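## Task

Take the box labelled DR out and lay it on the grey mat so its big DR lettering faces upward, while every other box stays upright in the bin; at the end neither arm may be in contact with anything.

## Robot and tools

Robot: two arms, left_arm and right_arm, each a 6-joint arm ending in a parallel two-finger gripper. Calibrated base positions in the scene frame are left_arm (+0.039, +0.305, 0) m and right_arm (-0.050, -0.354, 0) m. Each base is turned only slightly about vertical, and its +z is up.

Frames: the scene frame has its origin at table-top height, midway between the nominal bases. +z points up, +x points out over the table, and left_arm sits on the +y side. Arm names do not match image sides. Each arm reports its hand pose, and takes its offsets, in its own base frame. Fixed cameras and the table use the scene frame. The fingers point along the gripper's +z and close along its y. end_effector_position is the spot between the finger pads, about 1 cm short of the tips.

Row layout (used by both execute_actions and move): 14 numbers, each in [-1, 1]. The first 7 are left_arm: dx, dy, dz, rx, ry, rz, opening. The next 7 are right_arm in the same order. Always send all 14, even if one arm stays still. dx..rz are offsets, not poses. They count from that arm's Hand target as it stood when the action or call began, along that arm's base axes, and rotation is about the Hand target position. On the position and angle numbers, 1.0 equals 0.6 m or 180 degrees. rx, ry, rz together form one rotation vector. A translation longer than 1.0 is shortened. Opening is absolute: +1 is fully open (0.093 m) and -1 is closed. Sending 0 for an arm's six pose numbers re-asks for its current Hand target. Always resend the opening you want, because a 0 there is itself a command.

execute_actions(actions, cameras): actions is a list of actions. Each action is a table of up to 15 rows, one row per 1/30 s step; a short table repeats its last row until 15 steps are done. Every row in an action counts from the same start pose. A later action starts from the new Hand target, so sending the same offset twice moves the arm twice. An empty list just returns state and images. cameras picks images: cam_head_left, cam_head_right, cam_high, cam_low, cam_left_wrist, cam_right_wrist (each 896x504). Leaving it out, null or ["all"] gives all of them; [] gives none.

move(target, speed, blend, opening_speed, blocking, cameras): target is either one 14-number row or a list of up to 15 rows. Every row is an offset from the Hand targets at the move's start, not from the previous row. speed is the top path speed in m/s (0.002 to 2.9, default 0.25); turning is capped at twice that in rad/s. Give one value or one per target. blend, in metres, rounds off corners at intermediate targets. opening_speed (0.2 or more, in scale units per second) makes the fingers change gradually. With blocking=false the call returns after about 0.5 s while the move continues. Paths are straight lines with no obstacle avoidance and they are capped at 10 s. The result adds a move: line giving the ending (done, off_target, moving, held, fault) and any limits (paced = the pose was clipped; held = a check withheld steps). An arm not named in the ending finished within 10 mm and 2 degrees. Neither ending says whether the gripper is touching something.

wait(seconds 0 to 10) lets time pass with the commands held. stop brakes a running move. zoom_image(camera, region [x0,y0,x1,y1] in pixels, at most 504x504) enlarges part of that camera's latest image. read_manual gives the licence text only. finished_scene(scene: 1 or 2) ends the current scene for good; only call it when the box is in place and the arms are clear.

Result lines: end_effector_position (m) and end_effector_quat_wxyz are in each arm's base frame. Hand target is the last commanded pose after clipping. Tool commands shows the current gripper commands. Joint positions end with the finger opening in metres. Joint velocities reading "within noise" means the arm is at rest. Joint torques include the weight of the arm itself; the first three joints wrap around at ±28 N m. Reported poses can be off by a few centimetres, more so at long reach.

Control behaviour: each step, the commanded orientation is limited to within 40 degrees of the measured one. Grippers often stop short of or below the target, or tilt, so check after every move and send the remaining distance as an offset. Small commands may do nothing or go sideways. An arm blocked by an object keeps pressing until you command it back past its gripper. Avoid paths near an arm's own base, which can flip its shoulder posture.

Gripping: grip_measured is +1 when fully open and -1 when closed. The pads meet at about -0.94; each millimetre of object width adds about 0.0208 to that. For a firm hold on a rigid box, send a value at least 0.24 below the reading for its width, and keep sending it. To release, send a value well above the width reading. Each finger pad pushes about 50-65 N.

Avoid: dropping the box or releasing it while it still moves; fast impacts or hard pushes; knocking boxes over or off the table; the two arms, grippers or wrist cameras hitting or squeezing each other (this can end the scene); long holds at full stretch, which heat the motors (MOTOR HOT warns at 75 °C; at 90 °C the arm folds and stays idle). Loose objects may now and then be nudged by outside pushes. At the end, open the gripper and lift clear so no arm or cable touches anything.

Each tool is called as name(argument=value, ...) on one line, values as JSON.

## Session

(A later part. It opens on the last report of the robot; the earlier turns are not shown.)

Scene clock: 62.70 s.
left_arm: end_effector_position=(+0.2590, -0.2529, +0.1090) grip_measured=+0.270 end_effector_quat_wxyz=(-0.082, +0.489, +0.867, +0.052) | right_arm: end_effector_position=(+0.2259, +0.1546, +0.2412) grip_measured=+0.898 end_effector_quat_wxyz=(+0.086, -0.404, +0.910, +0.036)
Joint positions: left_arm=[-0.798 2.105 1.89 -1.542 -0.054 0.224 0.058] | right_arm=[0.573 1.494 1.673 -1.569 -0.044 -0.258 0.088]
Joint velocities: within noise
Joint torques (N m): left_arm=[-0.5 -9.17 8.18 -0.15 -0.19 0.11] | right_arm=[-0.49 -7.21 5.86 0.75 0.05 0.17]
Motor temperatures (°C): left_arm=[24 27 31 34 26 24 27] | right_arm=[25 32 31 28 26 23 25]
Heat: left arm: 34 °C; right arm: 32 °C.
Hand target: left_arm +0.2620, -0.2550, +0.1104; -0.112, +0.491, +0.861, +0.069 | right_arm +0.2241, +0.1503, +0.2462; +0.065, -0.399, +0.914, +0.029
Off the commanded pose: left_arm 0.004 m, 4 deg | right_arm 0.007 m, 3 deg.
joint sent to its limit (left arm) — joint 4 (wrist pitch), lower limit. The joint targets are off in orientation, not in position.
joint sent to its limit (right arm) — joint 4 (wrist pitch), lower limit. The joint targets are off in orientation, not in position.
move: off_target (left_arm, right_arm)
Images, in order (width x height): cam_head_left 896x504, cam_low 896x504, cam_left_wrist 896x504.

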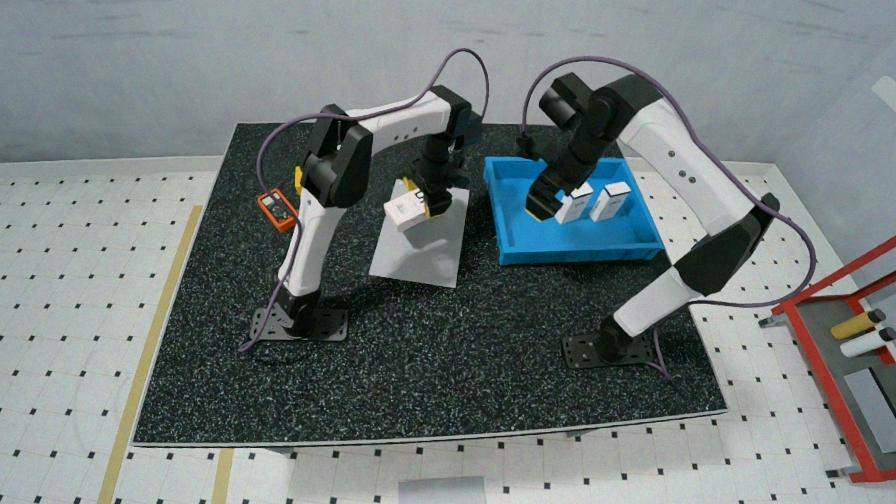

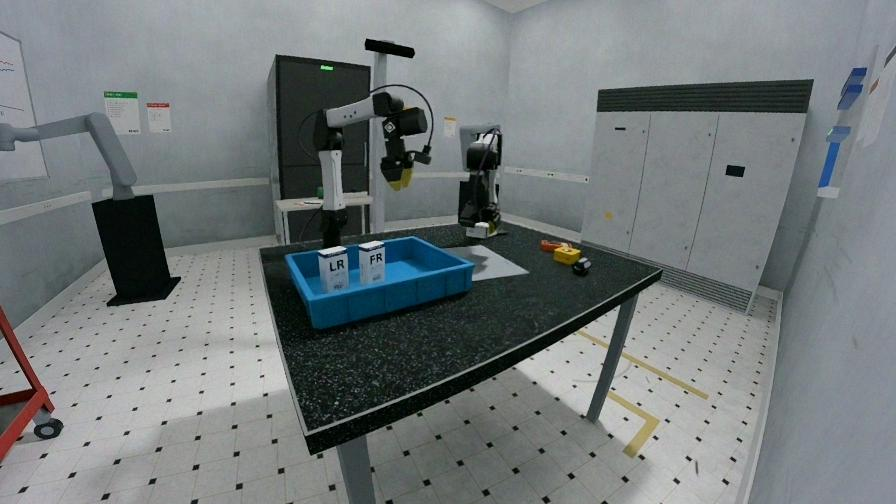

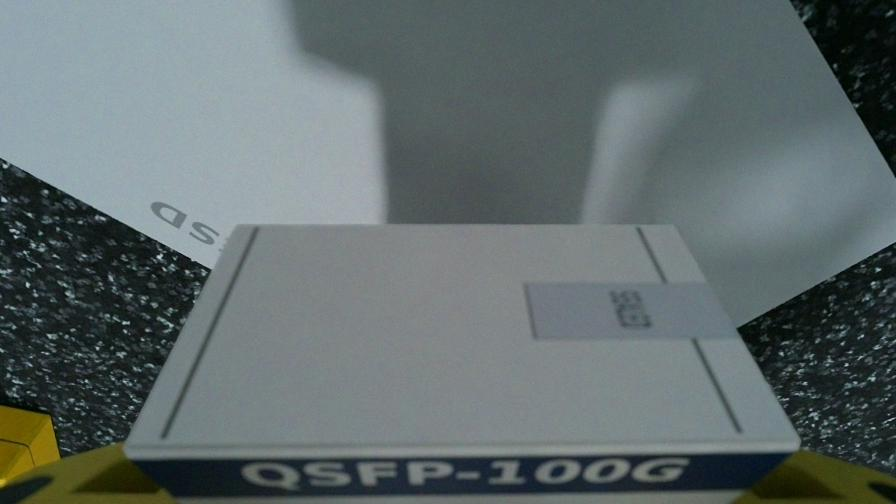

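move(target=[0.010,-0.037,-0.0833,0,0,0,0.22, 0,0,0,0,0,0,0.9], speed=0.1, cameras=["cam_left_wrist","cam_low","cam_head_left"])

zoom_image(camera="cam_low", region=[400, 170, 540, 270])

Scene clock: 64.43 s.
left_arm: end_effector_position=(+0.2644, -0.2724, +0.0595) grip_measured=+0.270 end_effector_quat_wxyz=(-0.120, +0.494, +0.859, +0.066) | right_arm: end_effector_position=(+0.2259, +0.1546, +0.2412) grip_measured=+0.898 end_effector_quat_wxyz=(+0.086, -0.404, +0.910, +0.036)
Joint positions: left_arm=[-0.824 2.283 1.962 -1.519 -0.054 0.211 0.058] | right_arm=[0.573 1.494 1.673 -1.569 -0.044 -0.258 0.088]
Joint velocities: within noise
Joint torques (N m): left_arm=[-0.54 -10.55 8.14 -0.24 -0.11 -0.04] | right_arm=[-0.39 -7.41 5.79 0.72 0.01 0.15]
Motor temperatures (°C): left_arm=[24 28 31 33 26 24 27] | right_arm=[25 32 31 28 26 23 25]
Heat: left arm: 33 °C; right arm: 32 °C.
Hand target: left_arm +0.2680, -0.2774, +0.0606; -0.112, +0.492, +0.861, +0.069 | right_arm +0.2241, +0.1503, +0.2462; +0.065, -0.399, +0.914, +0.029
Off the commanded pose: left_arm 0.006 m, 1 deg | right_arm 0.007 m, 3 deg.
joint sent to its limit (right arm) — joint 4 (wrist pitch), lower limit. The joint targets are off in orientation, not in position.
move: off_target (right_arm)
Images, in order (width x height): cam_head_left 896x504, cam_low 896x504, cam_left_wrist 896x504.

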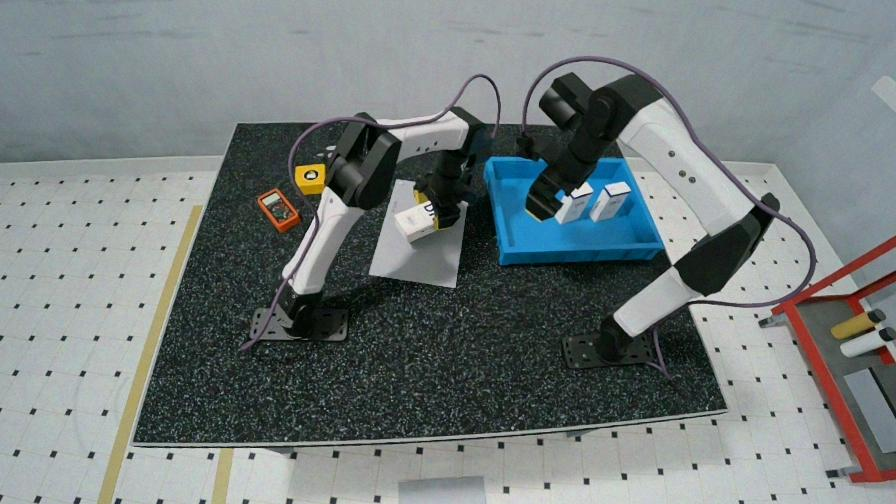

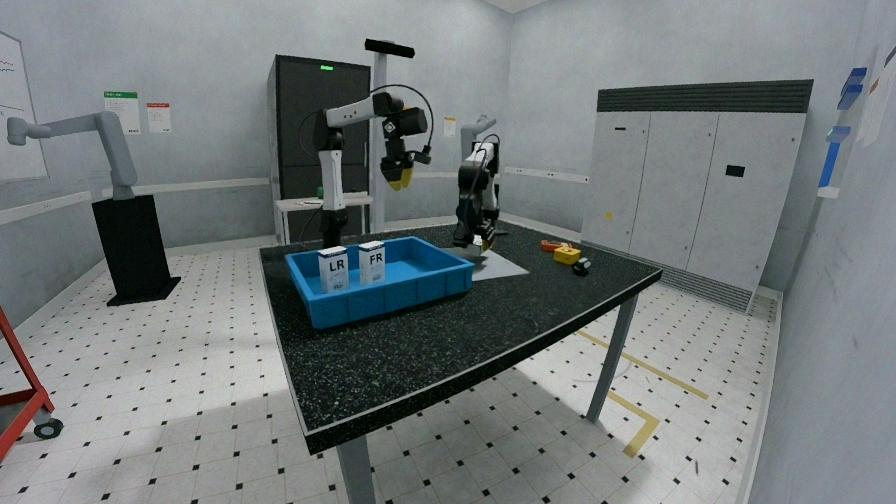

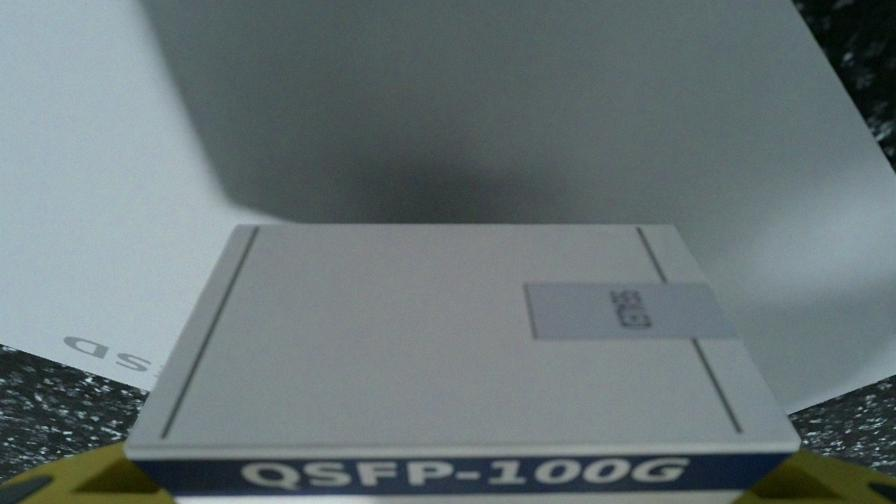

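Scaled by 3.600 from the camera's 896x504 image, which has a finer 1280x720 frame.

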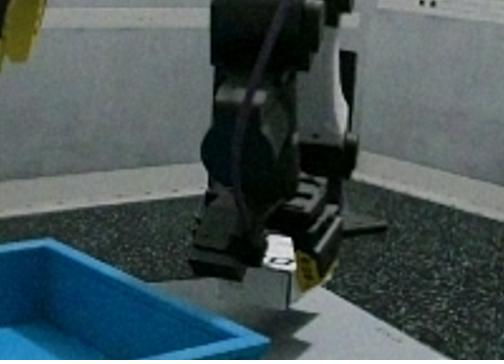

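move(target=[0,0,-0.0333,0,0,0,0.22, 0,0,0,0,0,0,0.9], speed=0.05, cameras=["cam_low"])

zoom_image(camera="cam_low", region=[430, 210, 530, 290])

move(target=[0,0,-0.0083,0,0,0,0.22, 0,0,0,0,0,0,0.9], speed=0.02, cameras=["cam_low"])

zoom_image(camera="cam_low", region=[430, 210, 530, 290])

Scene clock: 65.73 s.
left_arm: end_effector_position=(+0.2690, -0.2775, +0.0470) grip_measured=+0.270 end_effector_quat_wxyz=(-0.107, +0.494, +0.861, +0.062) | right_arm: end_effector_position=(+0.2259, +0.1546, +0.2412) grip_measured=+0.898 end_effector_quat_wxyz=(+0.086, -0.404, +0.910, +0.036)
Joint positions: left_arm=[-0.824 2.289 1.93 -1.452 -0.054 0.211 0.058] | right_arm=[0.573 1.494 1.673 -1.569 -0.044 -0.258 0.088]
Joint velocities: within noise
Joint torques (N m): left_arm=[-0.57 -10.28 5.41 -0.14 -0.13 -0.08] | right_arm=[-0.42 -7.2 5.79 0.75 0.02 0.16]
Motor temperatures (°C): left_arm=[24 29 31 33 26 24 27] | right_arm=[25 32 31 28 26 23 25]
Heat: left arm: 33 °C; right arm: 32 °C.
Hand target: left_arm +0.2680, -0.2774, +0.0405; -0.112, +0.491, +0.861, +0.069 | right_arm +0.2241, +0.1503, +0.2462; +0.065, -0.399, +0.914, +0.029
Off the commanded pose: left_arm 0.006 m, 1 deg | right_arm 0.007 m, 3 deg.
joint sent to its limit (right arm) — joint 4 (wrist pitch), lower limit. The joint targets are off in orientation, not in position.
move: off_target (right_arm)
Images, in order (width x height): cam_low 896x504.

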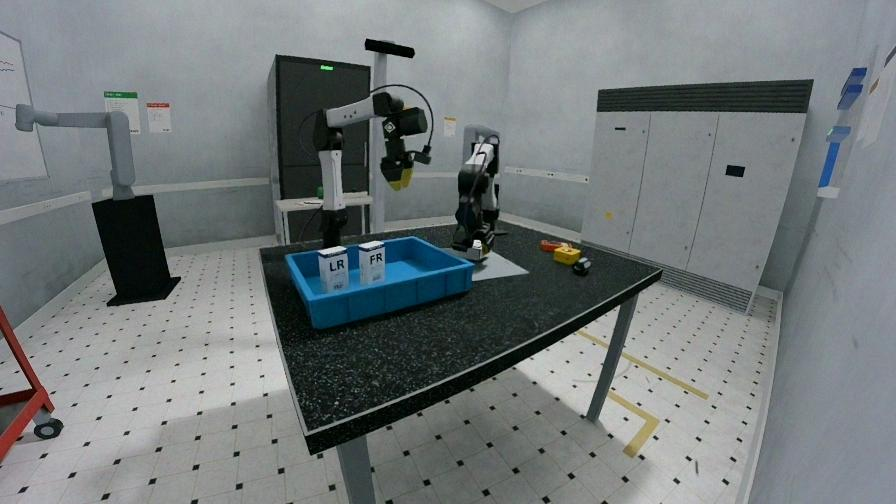

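Scaled by 5.040 from the camera's 896x504 image, which has a finer 1280x720 frame.

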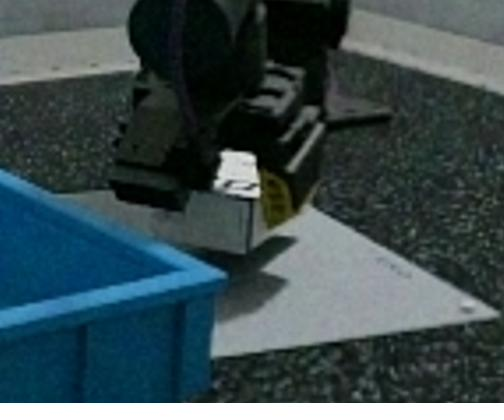

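Scene clock: 66.57 s.
left_arm: end_effector_position=(+0.2694, -0.2778, +0.0434) grip_measured=+0.270 end_effector_quat_wxyz=(-0.105, +0.494, +0.861, +0.061) | right_arm: end_effector_position=(+0.2259, +0.1546, +0.2412) grip_measured=+0.898 end_effector_quat_wxyz=(+0.086, -0.404, +0.910, +0.036)
Joint positions: left_arm=[-0.824 2.289 1.916 -1.435 -0.054 0.211 0.058] | right_arm=[0.573 1.494 1.673 -1.569 -0.044 -0.258 0.088]
Joint velocities: within noise
Joint torques (N m): left_arm=[-0.55 -10.06 5.34 -0.14 -0.11 -0.06] | right_arm=[-0.53 -7.1 5.9 0.73 0.03 0.16]
Motor temperatures (°C): left_arm=[24 29 31 33 26 24 27] | right_arm=[25 32 31 28 26 23 25]
Heat: left arm: 33 °C; right arm: 32 °C.
Hand target: left_arm +0.2680, -0.2774, +0.0356; -0.112, +0.491, +0.861, +0.069 | right_arm +0.2241, +0.1503, +0.2462; +0.065, -0.399, +0.914, +0.029
Off the commanded pose: left_arm 0.008 m, 1 deg | right_arm 0.007 m, 3 deg.
joint sent to its limit (right arm) — joint 4 (wrist pitch), lower limit. The joint targets are off in orientation, not in position.
move: off_target (right_arm)
Images, in order (width x height): cam_low 896x504.

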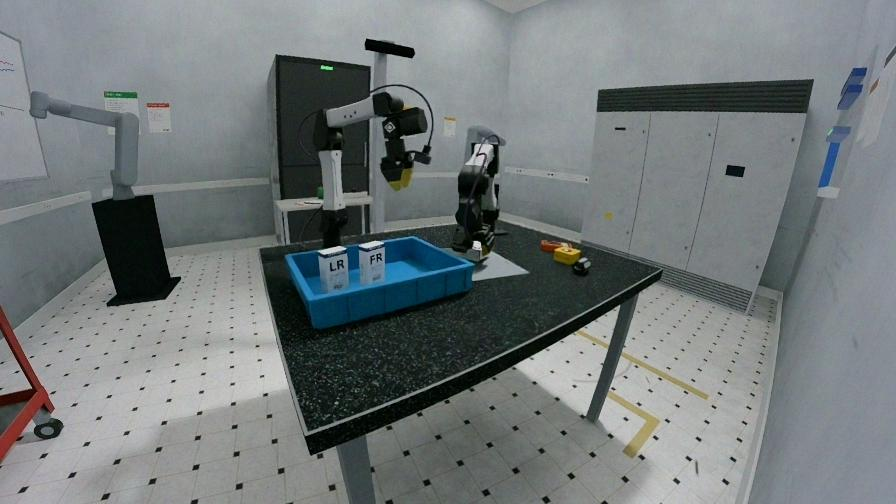

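Scaled by 5.040 from the camera's 896x504 image, which has a finer 1280x720 frame.

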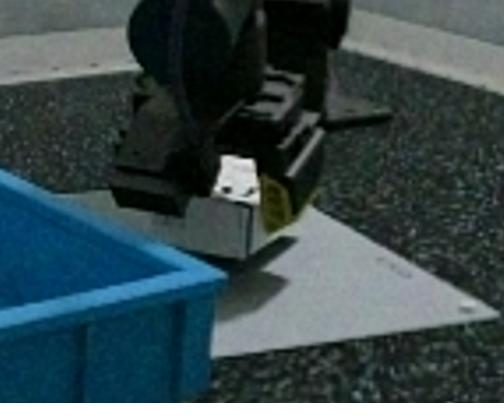

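move(target=[0,0,-0.012,0.006,0.0035,0,0.22, 0,0,0,0,0,0,0.9], speed=0.02, cameras=["cam_low","cam_left_wrist"])

zoom_image(camera="cam_low", region=[430, 210, 530, 290])

Scene clock: 67.70 s.
left_arm: end_effector_position=(+0.2678, -0.2762, +0.0321) grip_measured=+0.270 end_effector_quat_wxyz=(-0.119, +0.492, +0.860, +0.066) | right_arm: end_effector_position=(+0.2259, +0.1546, +0.2412) grip_measured=+0.898 end_effector_quat_wxyz=(+0.086, -0.404, +0.910, +0.036)
Joint positions: left_arm=[-0.824 2.32 1.916 -1.435 -0.054 0.208 0.058] | right_arm=[0.573 1.494 1.673 -1.569 -0.044 -0.258 0.088]
Joint velocities: within noise
Joint torques (N m): left_arm=[-0.75 -10.29 6.58 -0.25 -0.16 -0.1] | right_arm=[-0.39 -7.31 5.91 0.74 0.01 0.19]
Motor temperatures (°C): left_arm=[24 29 31 32 26 24 27] | right_arm=[25 32 31 28 26 23 25]
Heat: left arm: 32 °C; right arm: 32 °C.
Hand target: left_arm +0.2680, -0.2774, +0.0284; -0.121, +0.491, +0.860, +0.074 | right_arm +0.2241, +0.1503, +0.2462; +0.065, -0.399, +0.914, +0.029
Off the commanded pose: left_arm 0.004 m, 1 deg | right_arm 0.007 m, 3 deg.
joint sent to its limit (right arm) — joint 4 (wrist pitch), lower limit. The joint targets are off in orientation, not in position.
move: off_target (right_arm)
Images, in order (width x height): cam_low 896x504, cam_left_wrist 896x504.

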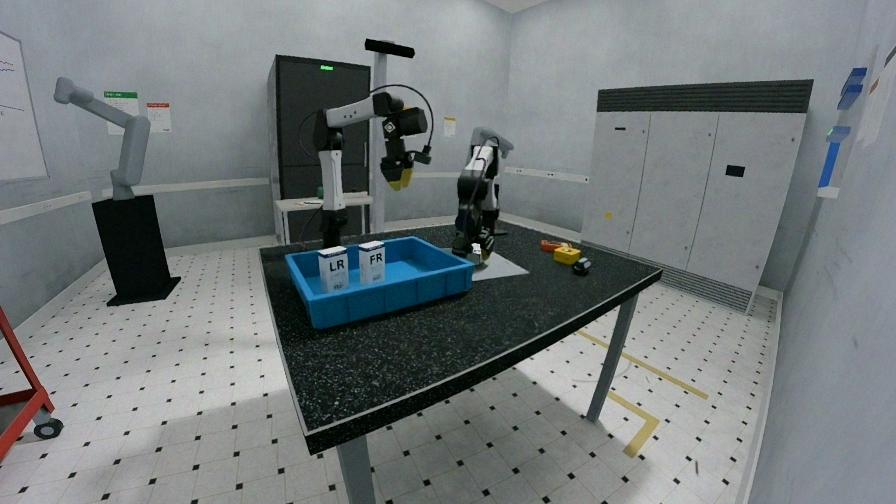

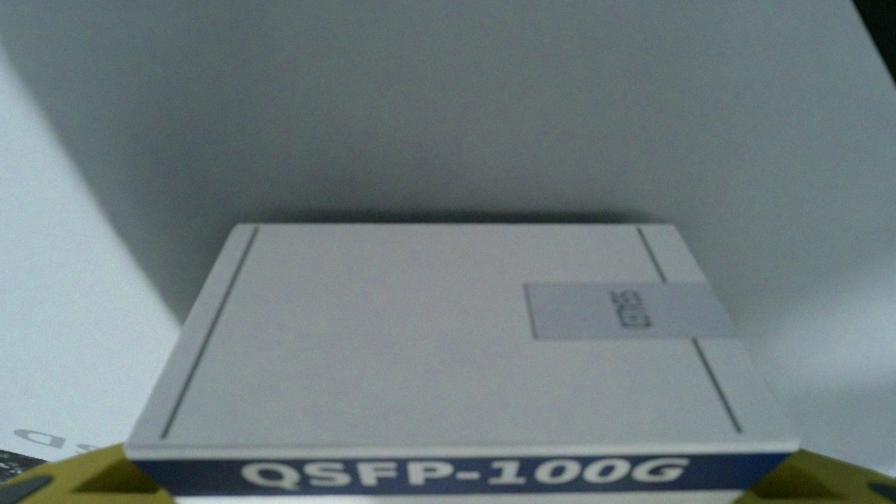

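Scaled by 5.040 from the camera's 896x504 image, which has a finer 1280x720 frame.

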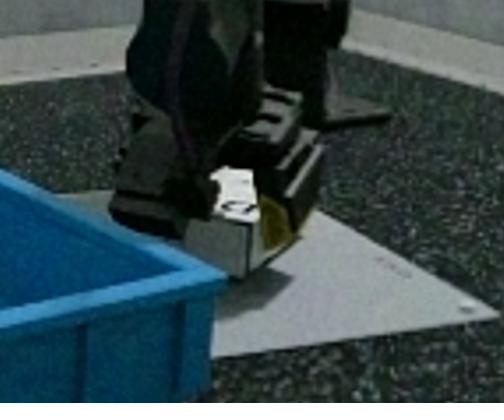

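move(target=[0,0,-0.0083,0,0,0,0.22, 0,0,0,0,0,0,0.9], speed=0.02, cameras=["cam_low","cam_left_wrist"])

zoom_image(camera="cam_low", region=[430, 210, 530, 290])

Scene clock: 69.10 s.
left_arm: end_effector_position=(+0.2694, -0.2779, +0.0315) grip_measured=+0.270 end_effector_quat_wxyz=(-0.114, +0.493, +0.860, +0.065) | right_arm: end_effector_position=(+0.2259, +0.1546, +0.2412) grip_measured=+0.898 end_effector_quat_wxyz=(+0.086, -0.404, +0.910, +0.036)
Joint positions: left_arm=[-0.824 2.32 1.916 -1.425 -0.054 0.208 0.058] | right_arm=[0.573 1.494 1.673 -1.569 -0.044 -0.258 0.088]
Joint velocities: within noise
Joint torques (N m): left_arm=[-0.72 -10.03 5.41 -0.19 -0.18 -0.07] | right_arm=[-0.42 -7.15 5.86 0.73 0.02 0.16]
Motor temperatures (°C): left_arm=[24 30 31 32 26 24 28] | right_arm=[25 32 31 28 26 23 25]
Heat: left arm: 32 °C; right arm: 32 °C.
Hand target: left_arm +0.2681, -0.2774, +0.0234; -0.121, +0.491, +0.860, +0.074 | right_arm +0.2241, +0.1503, +0.2462; +0.065, -0.399, +0.914, +0.029
Off the commanded pose: left_arm 0.008 m, 1 deg | right_arm 0.007 m, 3 deg.
joint sent to its limit (right arm) — joint 4 (wrist pitch), lower limit. The joint targets are off in orientation, not in position.
move: off_target (right_arm)
Images, in order (width x height): cam_low 896x504, cam_left_wrist 896x504.

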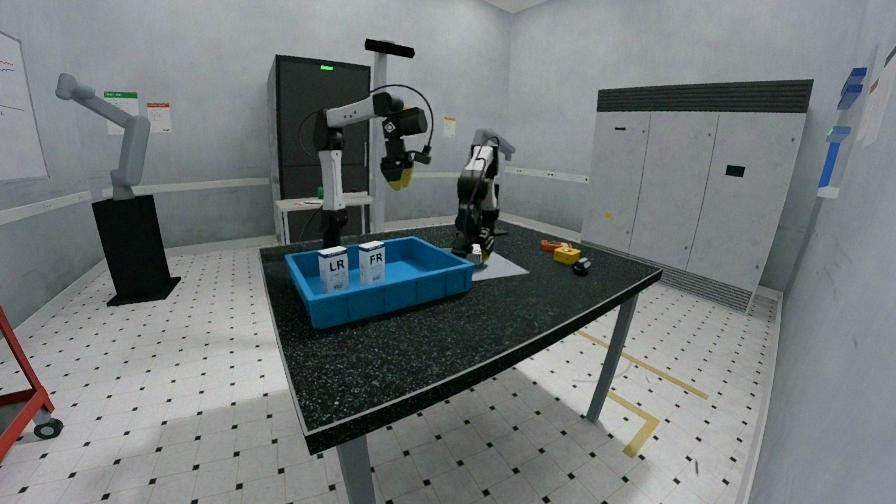

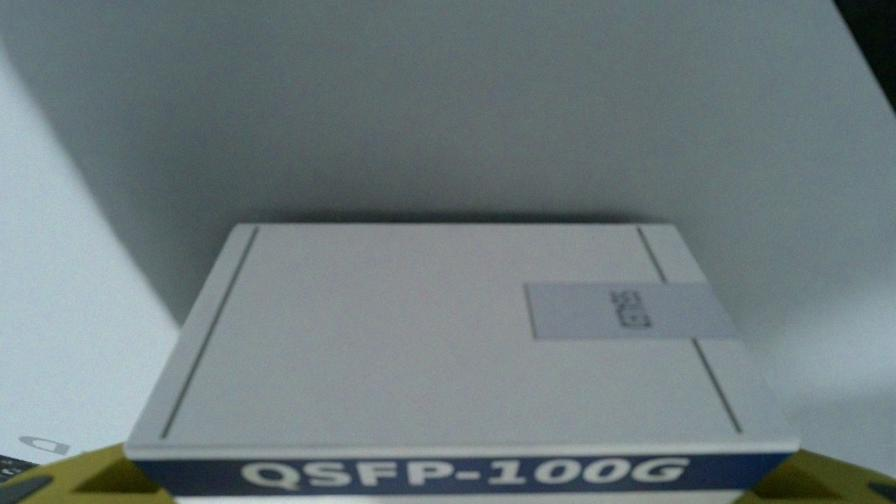

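Scaled by 5.040 from the camera's 896x504 image, which has a finer 1280x720 frame.

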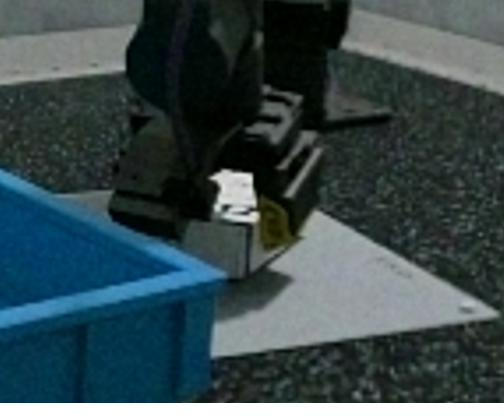

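move(target=[0,0,-0.005,0.004,0.0023,0,0.22, 0,0,0,0,0,0,0.9], speed=0.02, cameras=["cam_low","cam_left_wrist"])

zoom_image(camera="cam_low", region=[430, 210, 530, 290])

Scene clock: 69.87 s.
left_arm: end_effector_position=(+0.2688, -0.2772, +0.0274) grip_measured=+0.270 end_effector_quat_wxyz=(-0.120, +0.492, +0.860, +0.066) | right_arm: end_effector_position=(+0.2259, +0.1546, +0.2412) grip_measured=+0.898 end_effector_quat_wxyz=(+0.086, -0.404, +0.910, +0.036)
Joint positions: left_arm=[-0.824 2.331 1.916 -1.425 -0.054 0.207 0.058] | right_arm=[0.573 1.494 1.673 -1.569 -0.044 -0.258 0.088]
Joint velocities: within noise
Joint torques (N m): left_arm=[-0.81 -9.63 6.76 -0.32 -0.18 -0.08] | right_arm=[-0.42 -7.3 5.94 0.73 0.01 0.2]
Motor temperatures (°C): left_arm=[24 30 31 32 26 24 28] | right_arm=[25 32 31 28 26 23 25]
Heat: left arm: 32 °C; right arm: 32 °C.
Hand target: left_arm +0.2680, -0.2774, +0.0204; -0.127, +0.490, +0.859, +0.078 | right_arm +0.2241, +0.1503, +0.2462; +0.065, -0.399, +0.914, +0.029
Off the commanded pose: left_arm 0.007 m, 2 deg | right_arm 0.007 m, 3 deg.
joint sent to its limit (right arm) — joint 4 (wrist pitch), lower limit. The joint targets are off in orientation, not in position.
move: off_target (right_arm)
Images, in order (width x height): cam_low 896x504, cam_left_wrist 896x504.

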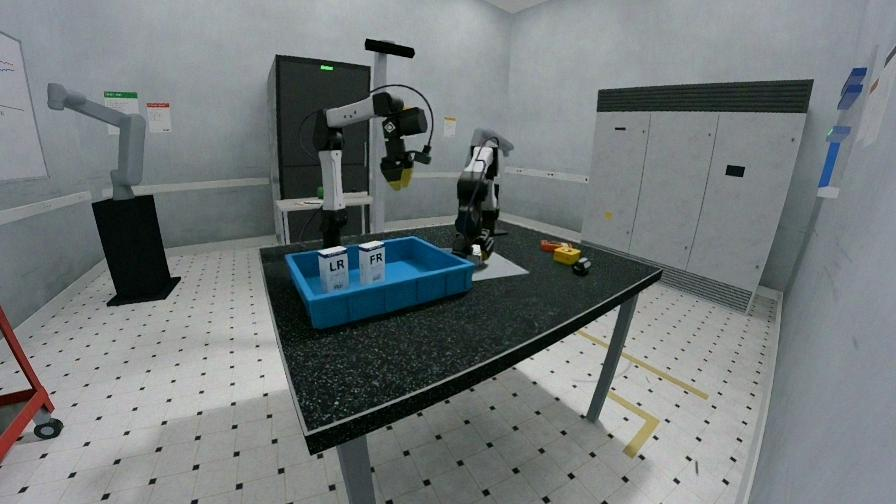

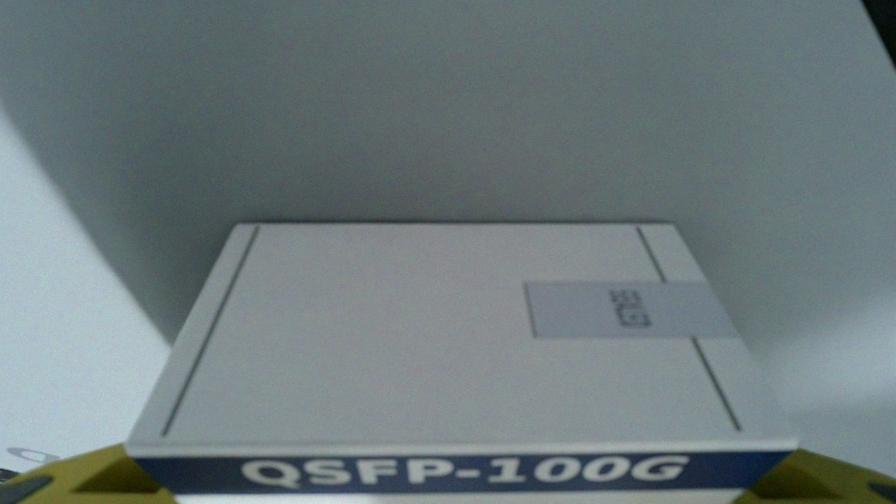

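Scaled by 5.040 from the camera's 896x504 image, which has a finer 1280x720 frame.

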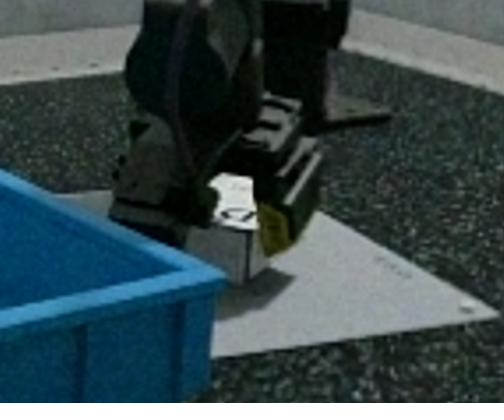

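move(target=[0,0,-0.005,0,0,0,0.22, 0,0,0,0,0,0,0.9], speed=0.02, cameras=["cam_low","cam_left_wrist"])

zoom_image(camera="cam_low", region=[430, 210, 530, 290])

Scene clock: 72.30 s.
left_arm: end_effector_position=(+0.2688, -0.2772, +0.0274) grip_measured=+0.270 end_effector_quat_wxyz=(-0.120, +0.492, +0.860, +0.066) | right_arm: end_effector_position=(+0.2259, +0.1546, +0.2412) grip_measured=+0.898 end_effector_quat_wxyz=(+0.086, -0.404, +0.910, +0.036)
Joint positions: left_arm=[-0.824 2.331 1.916 -1.425 -0.054 0.207 0.058] | right_arm=[0.573 1.494 1.673 -1.569 -0.044 -0.258 0.088]
Joint velocities: within noise
Joint torques (N m): left_arm=[-0.83 -9.36 6.05 -0.2 -0.19 -0.09] | right_arm=[-0.54 -7.24 5.75 0.72 -0.02 0.2]
Motor temperatures (°C): left_arm=[24 30 31 31 26 24 28] | right_arm=[25 32 31 28 26 23 25]
Heat: left arm: 31 °C; right arm: 32 °C.
Hand target: left_arm +0.2680, -0.2774, +0.0174; -0.127, +0.490, +0.859, +0.078 | right_arm +0.2241, +0.1503, +0.2462; +0.065, -0.399, +0.914, +0.029
Off the commanded pose: left_arm 0.010 m, 2 deg | right_arm 0.007 m, 3 deg.
joint sent to its limit (right arm) — joint 4 (wrist pitch), lower limit. The joint targets are off in orientation, not in position.
move: off_target (right_arm)
Images, in order (width x height): cam_low 896x504, cam_left_wrist 896x504.

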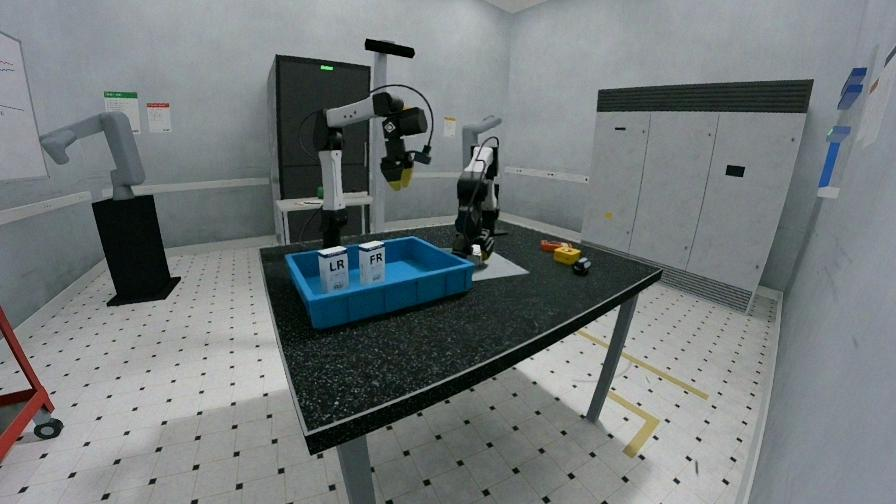

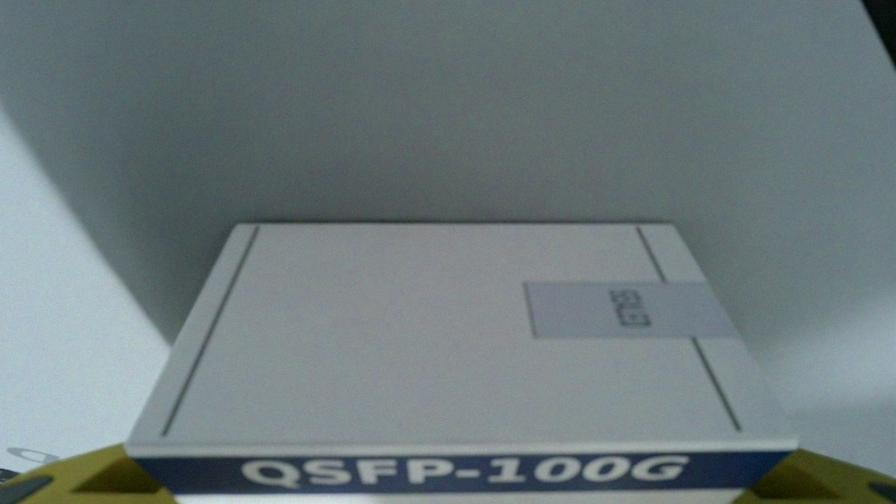

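Scaled by 5.040 from the camera's 896x504 image, which has a finer 1280x720 frame.

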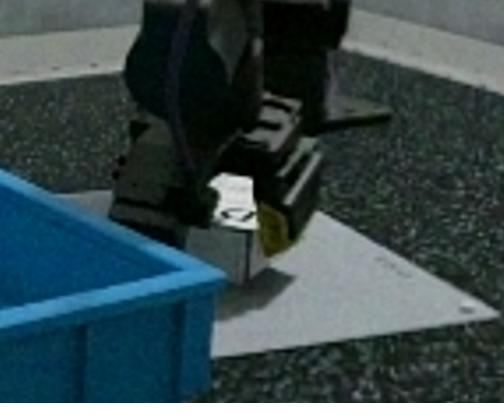

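move(target=[0,0,-0.01,0,0,0,0.22, 0,0,0,0,0,0,0.9], speed=0.02, cameras=["cam_low","cam_left_wrist"])

zoom_image(camera="cam_low", region=[430, 210, 530, 290])

Scene clock: 73.10 s.
left_arm: end_effector_position=(+0.2689, -0.2773, +0.0271) grip_measured=+0.270 end_effector_quat_wxyz=(-0.119, +0.492, +0.860, +0.066) | right_arm: end_effector_position=(+0.2259, +0.1546, +0.2412) grip_measured=+0.898 end_effector_quat_wxyz=(+0.086, -0.404, +0.910, +0.036)
Joint positions: left_arm=[-0.824 2.332 1.916 -1.424 -0.054 0.207 0.058] | right_arm=[0.573 1.494 1.673 -1.569 -0.044 -0.258 0.088]
Joint velocities: within noise
Joint torques (N m): left_arm=[-0.87 -9.1 4.74 -0.03 -0.19 -0.07] | right_arm=[-0.35 -7.21 5.82 0.74 0.01 0.16]
Motor temperatures (°C): left_arm=[24 30 31 31 26 24 28] | right_arm=[25 32 31 28 26 23 25]
Heat: left arm: 31 °C; right arm: 32 °C.
Hand target: left_arm +0.2680, -0.2774, +0.0115; -0.127, +0.490, +0.859, +0.078 | right_arm +0.2241, +0.1503, +0.2462; +0.065, -0.399, +0.914, +0.029
Off the commanded pose: left_arm 0.016 m, 2 deg | right_arm 0.007 m, 3 deg.
joint sent to its limit (right arm) — joint 4 (wrist pitch), lower limit. The joint targets are off in orientation, not in position.
move: off_target (left_arm, right_arm)
Images, in order (width x height): cam_low 896x504, cam_left_wrist 896x504.

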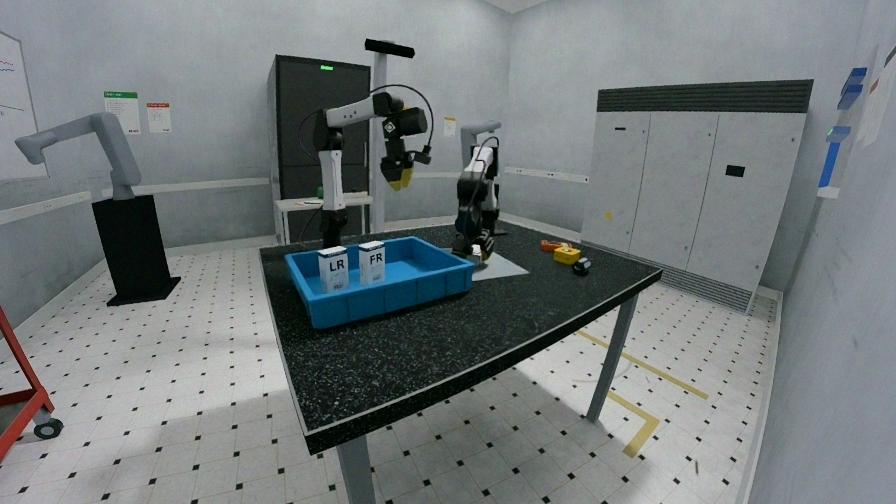

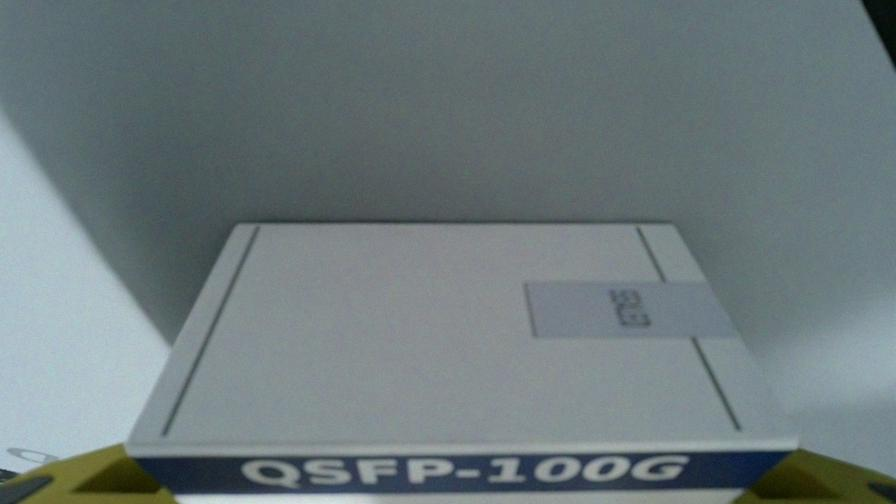

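Scaled by 5.040 from the camera's 896x504 image, which has a finer 1280x720 frame.

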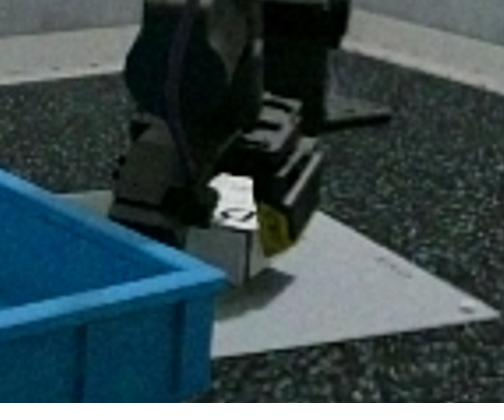

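move(target=[0,0,0.02,0,0,0,0.22, 0,0,0,0,0,0,0.9], speed=0.03, cameras=[])

move(target=[0,0,0,0,0,0,0.85, 0,0,0,0,0,0,0.9], opening_speed=0.3, cameras=["cam_low","cam_left_wrist","cam_head_left"])

zoom_image(camera="cam_low", region=[430, 210, 530, 290])

Scene clock: 74.07 s.
left_arm: end_effector_position=(+0.2687, -0.2771, +0.0274) grip_measured=+0.270 end_effector_quat_wxyz=(-0.120, +0.492, +0.860, +0.066) | right_arm: end_effector_position=(+0.2259, +0.1546, +0.2412) grip_measured=+0.898 end_effector_quat_wxyz=(+0.086, -0.404, +0.910, +0.036)
Joint positions: left_arm=[-0.824 2.332 1.917 -1.426 -0.054 0.207 0.058] | right_arm=[0.573 1.494 1.673 -1.569 -0.044 -0.258 0.088]
Joint velocities: within noise
Joint torques (N m): left_arm=[-0.8 -9.87 7.31 -0.38 -0.2 -0.07] | right_arm=[-0.29 -7.04 5.89 0.71 0 0.18]
Motor temperatures (°C): left_arm=[24 31 31 31 26 24 28] | right_arm=[25 32 31 28 26 23 25]
Heat: left arm: 31 °C; right arm: 32 °C.
Hand target: left_arm +0.2680, -0.2774, +0.0234; -0.127, +0.490, +0.859, +0.078 | right_arm +0.2241, +0.1503, +0.2462; +0.065, -0.399, +0.914, +0.029
Off the commanded pose: left_arm 0.004 m, 2 deg | right_arm 0.007 m, 3 deg.
joint sent to its limit (right arm) — joint 4 (wrist pitch), lower limit. The joint targets are off in orientation, not in position.
move: off_target (right_arm)
No camera images: "cameras" was empty.

Scene clock: 76.37 s.
left_arm: end_effector_position=(+0.2673, -0.2753, +0.0281) grip_measured=+0.848 end_effector_quat_wxyz=(-0.125, +0.491, +0.859, +0.068) | right_arm: end_effector_position=(+0.2259, +0.1546, +0.2412) grip_measured=+0.898 end_effector_quat_wxyz=(+0.086, -0.404, +0.910, +0.036)
Joint positions: left_arm=[-0.824 2.332 1.917 -1.436 -0.055 0.207 0.086] | right_arm=[0.573 1.494 1.673 -1.569 -0.044 -0.258 0.088]
Joint velocities: within noise
Joint torques (N m): left_arm=[-0.77 -9.74 7.27 -0.29 -0.19 -0.06] | right_arm=[-0.39 -7.27 5.83 0.74 0.01 0.17]
Motor temperatures (°C): left_arm=[24 32 31 31 26 24 28] | right_arm=[25 32 31 28 26 23 25]
Heat: left arm: 32 °C; right arm: 32 °C.
Hand target: left_arm +0.2681, -0.2774, +0.0234; -0.127, +0.490, +0.859, +0.078 | right_arm +0.2241, +0.1503, +0.2462; +0.065, -0.399, +0.914, +0.029
Off the commanded pose: left_arm 0.005 m, 1 deg | right_arm 0.007 m, 3 deg.
joint sent to its limit (right arm) — joint 4 (wrist pitch), lower limit. The joint targets are off in orientation, not in position.
move: off_target (right_arm)
Images, in order (width x height): cam_head_left 896x504, cam_low 896x504, cam_left_wrist 896x504.

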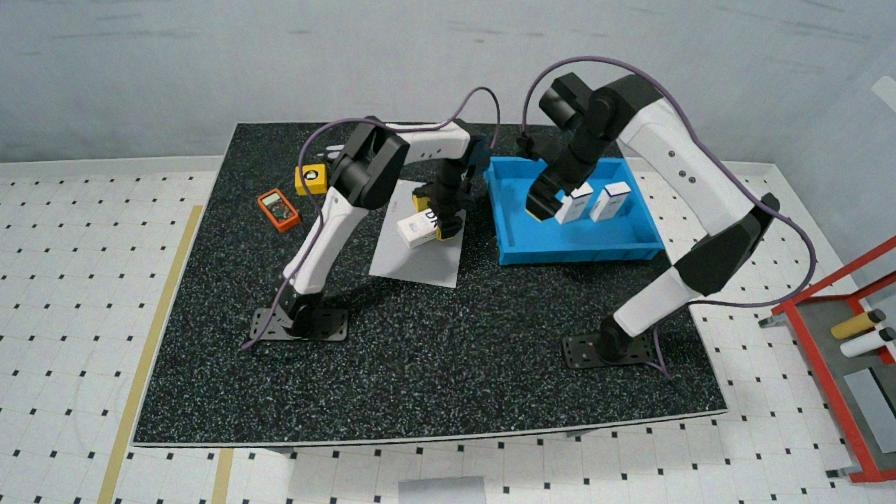

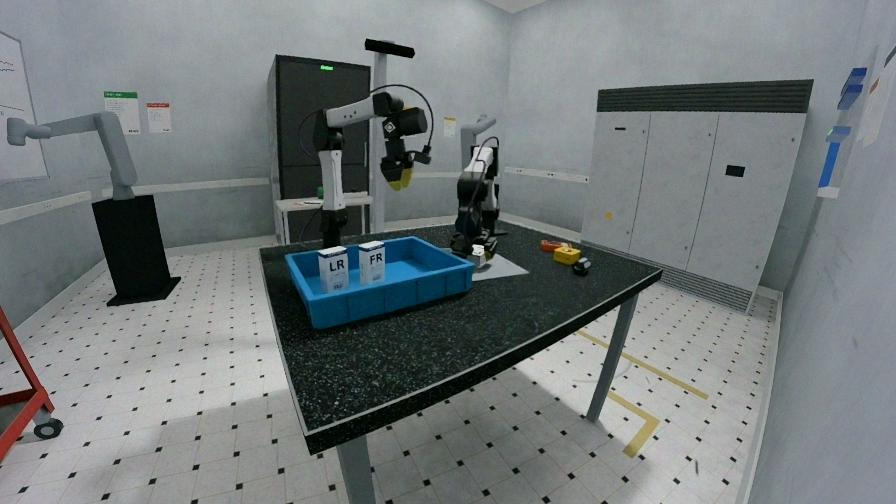

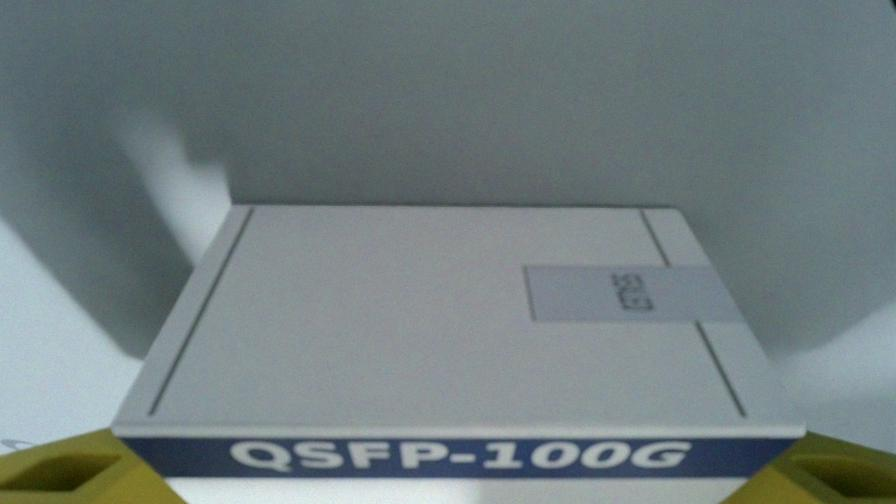

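Scaled by 5.040 from the camera's 896x504 image, which has a finer 1280x720 frame.

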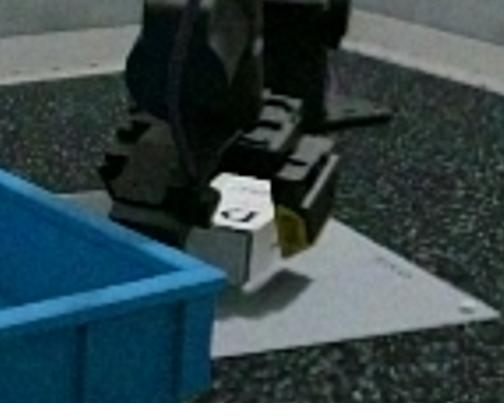

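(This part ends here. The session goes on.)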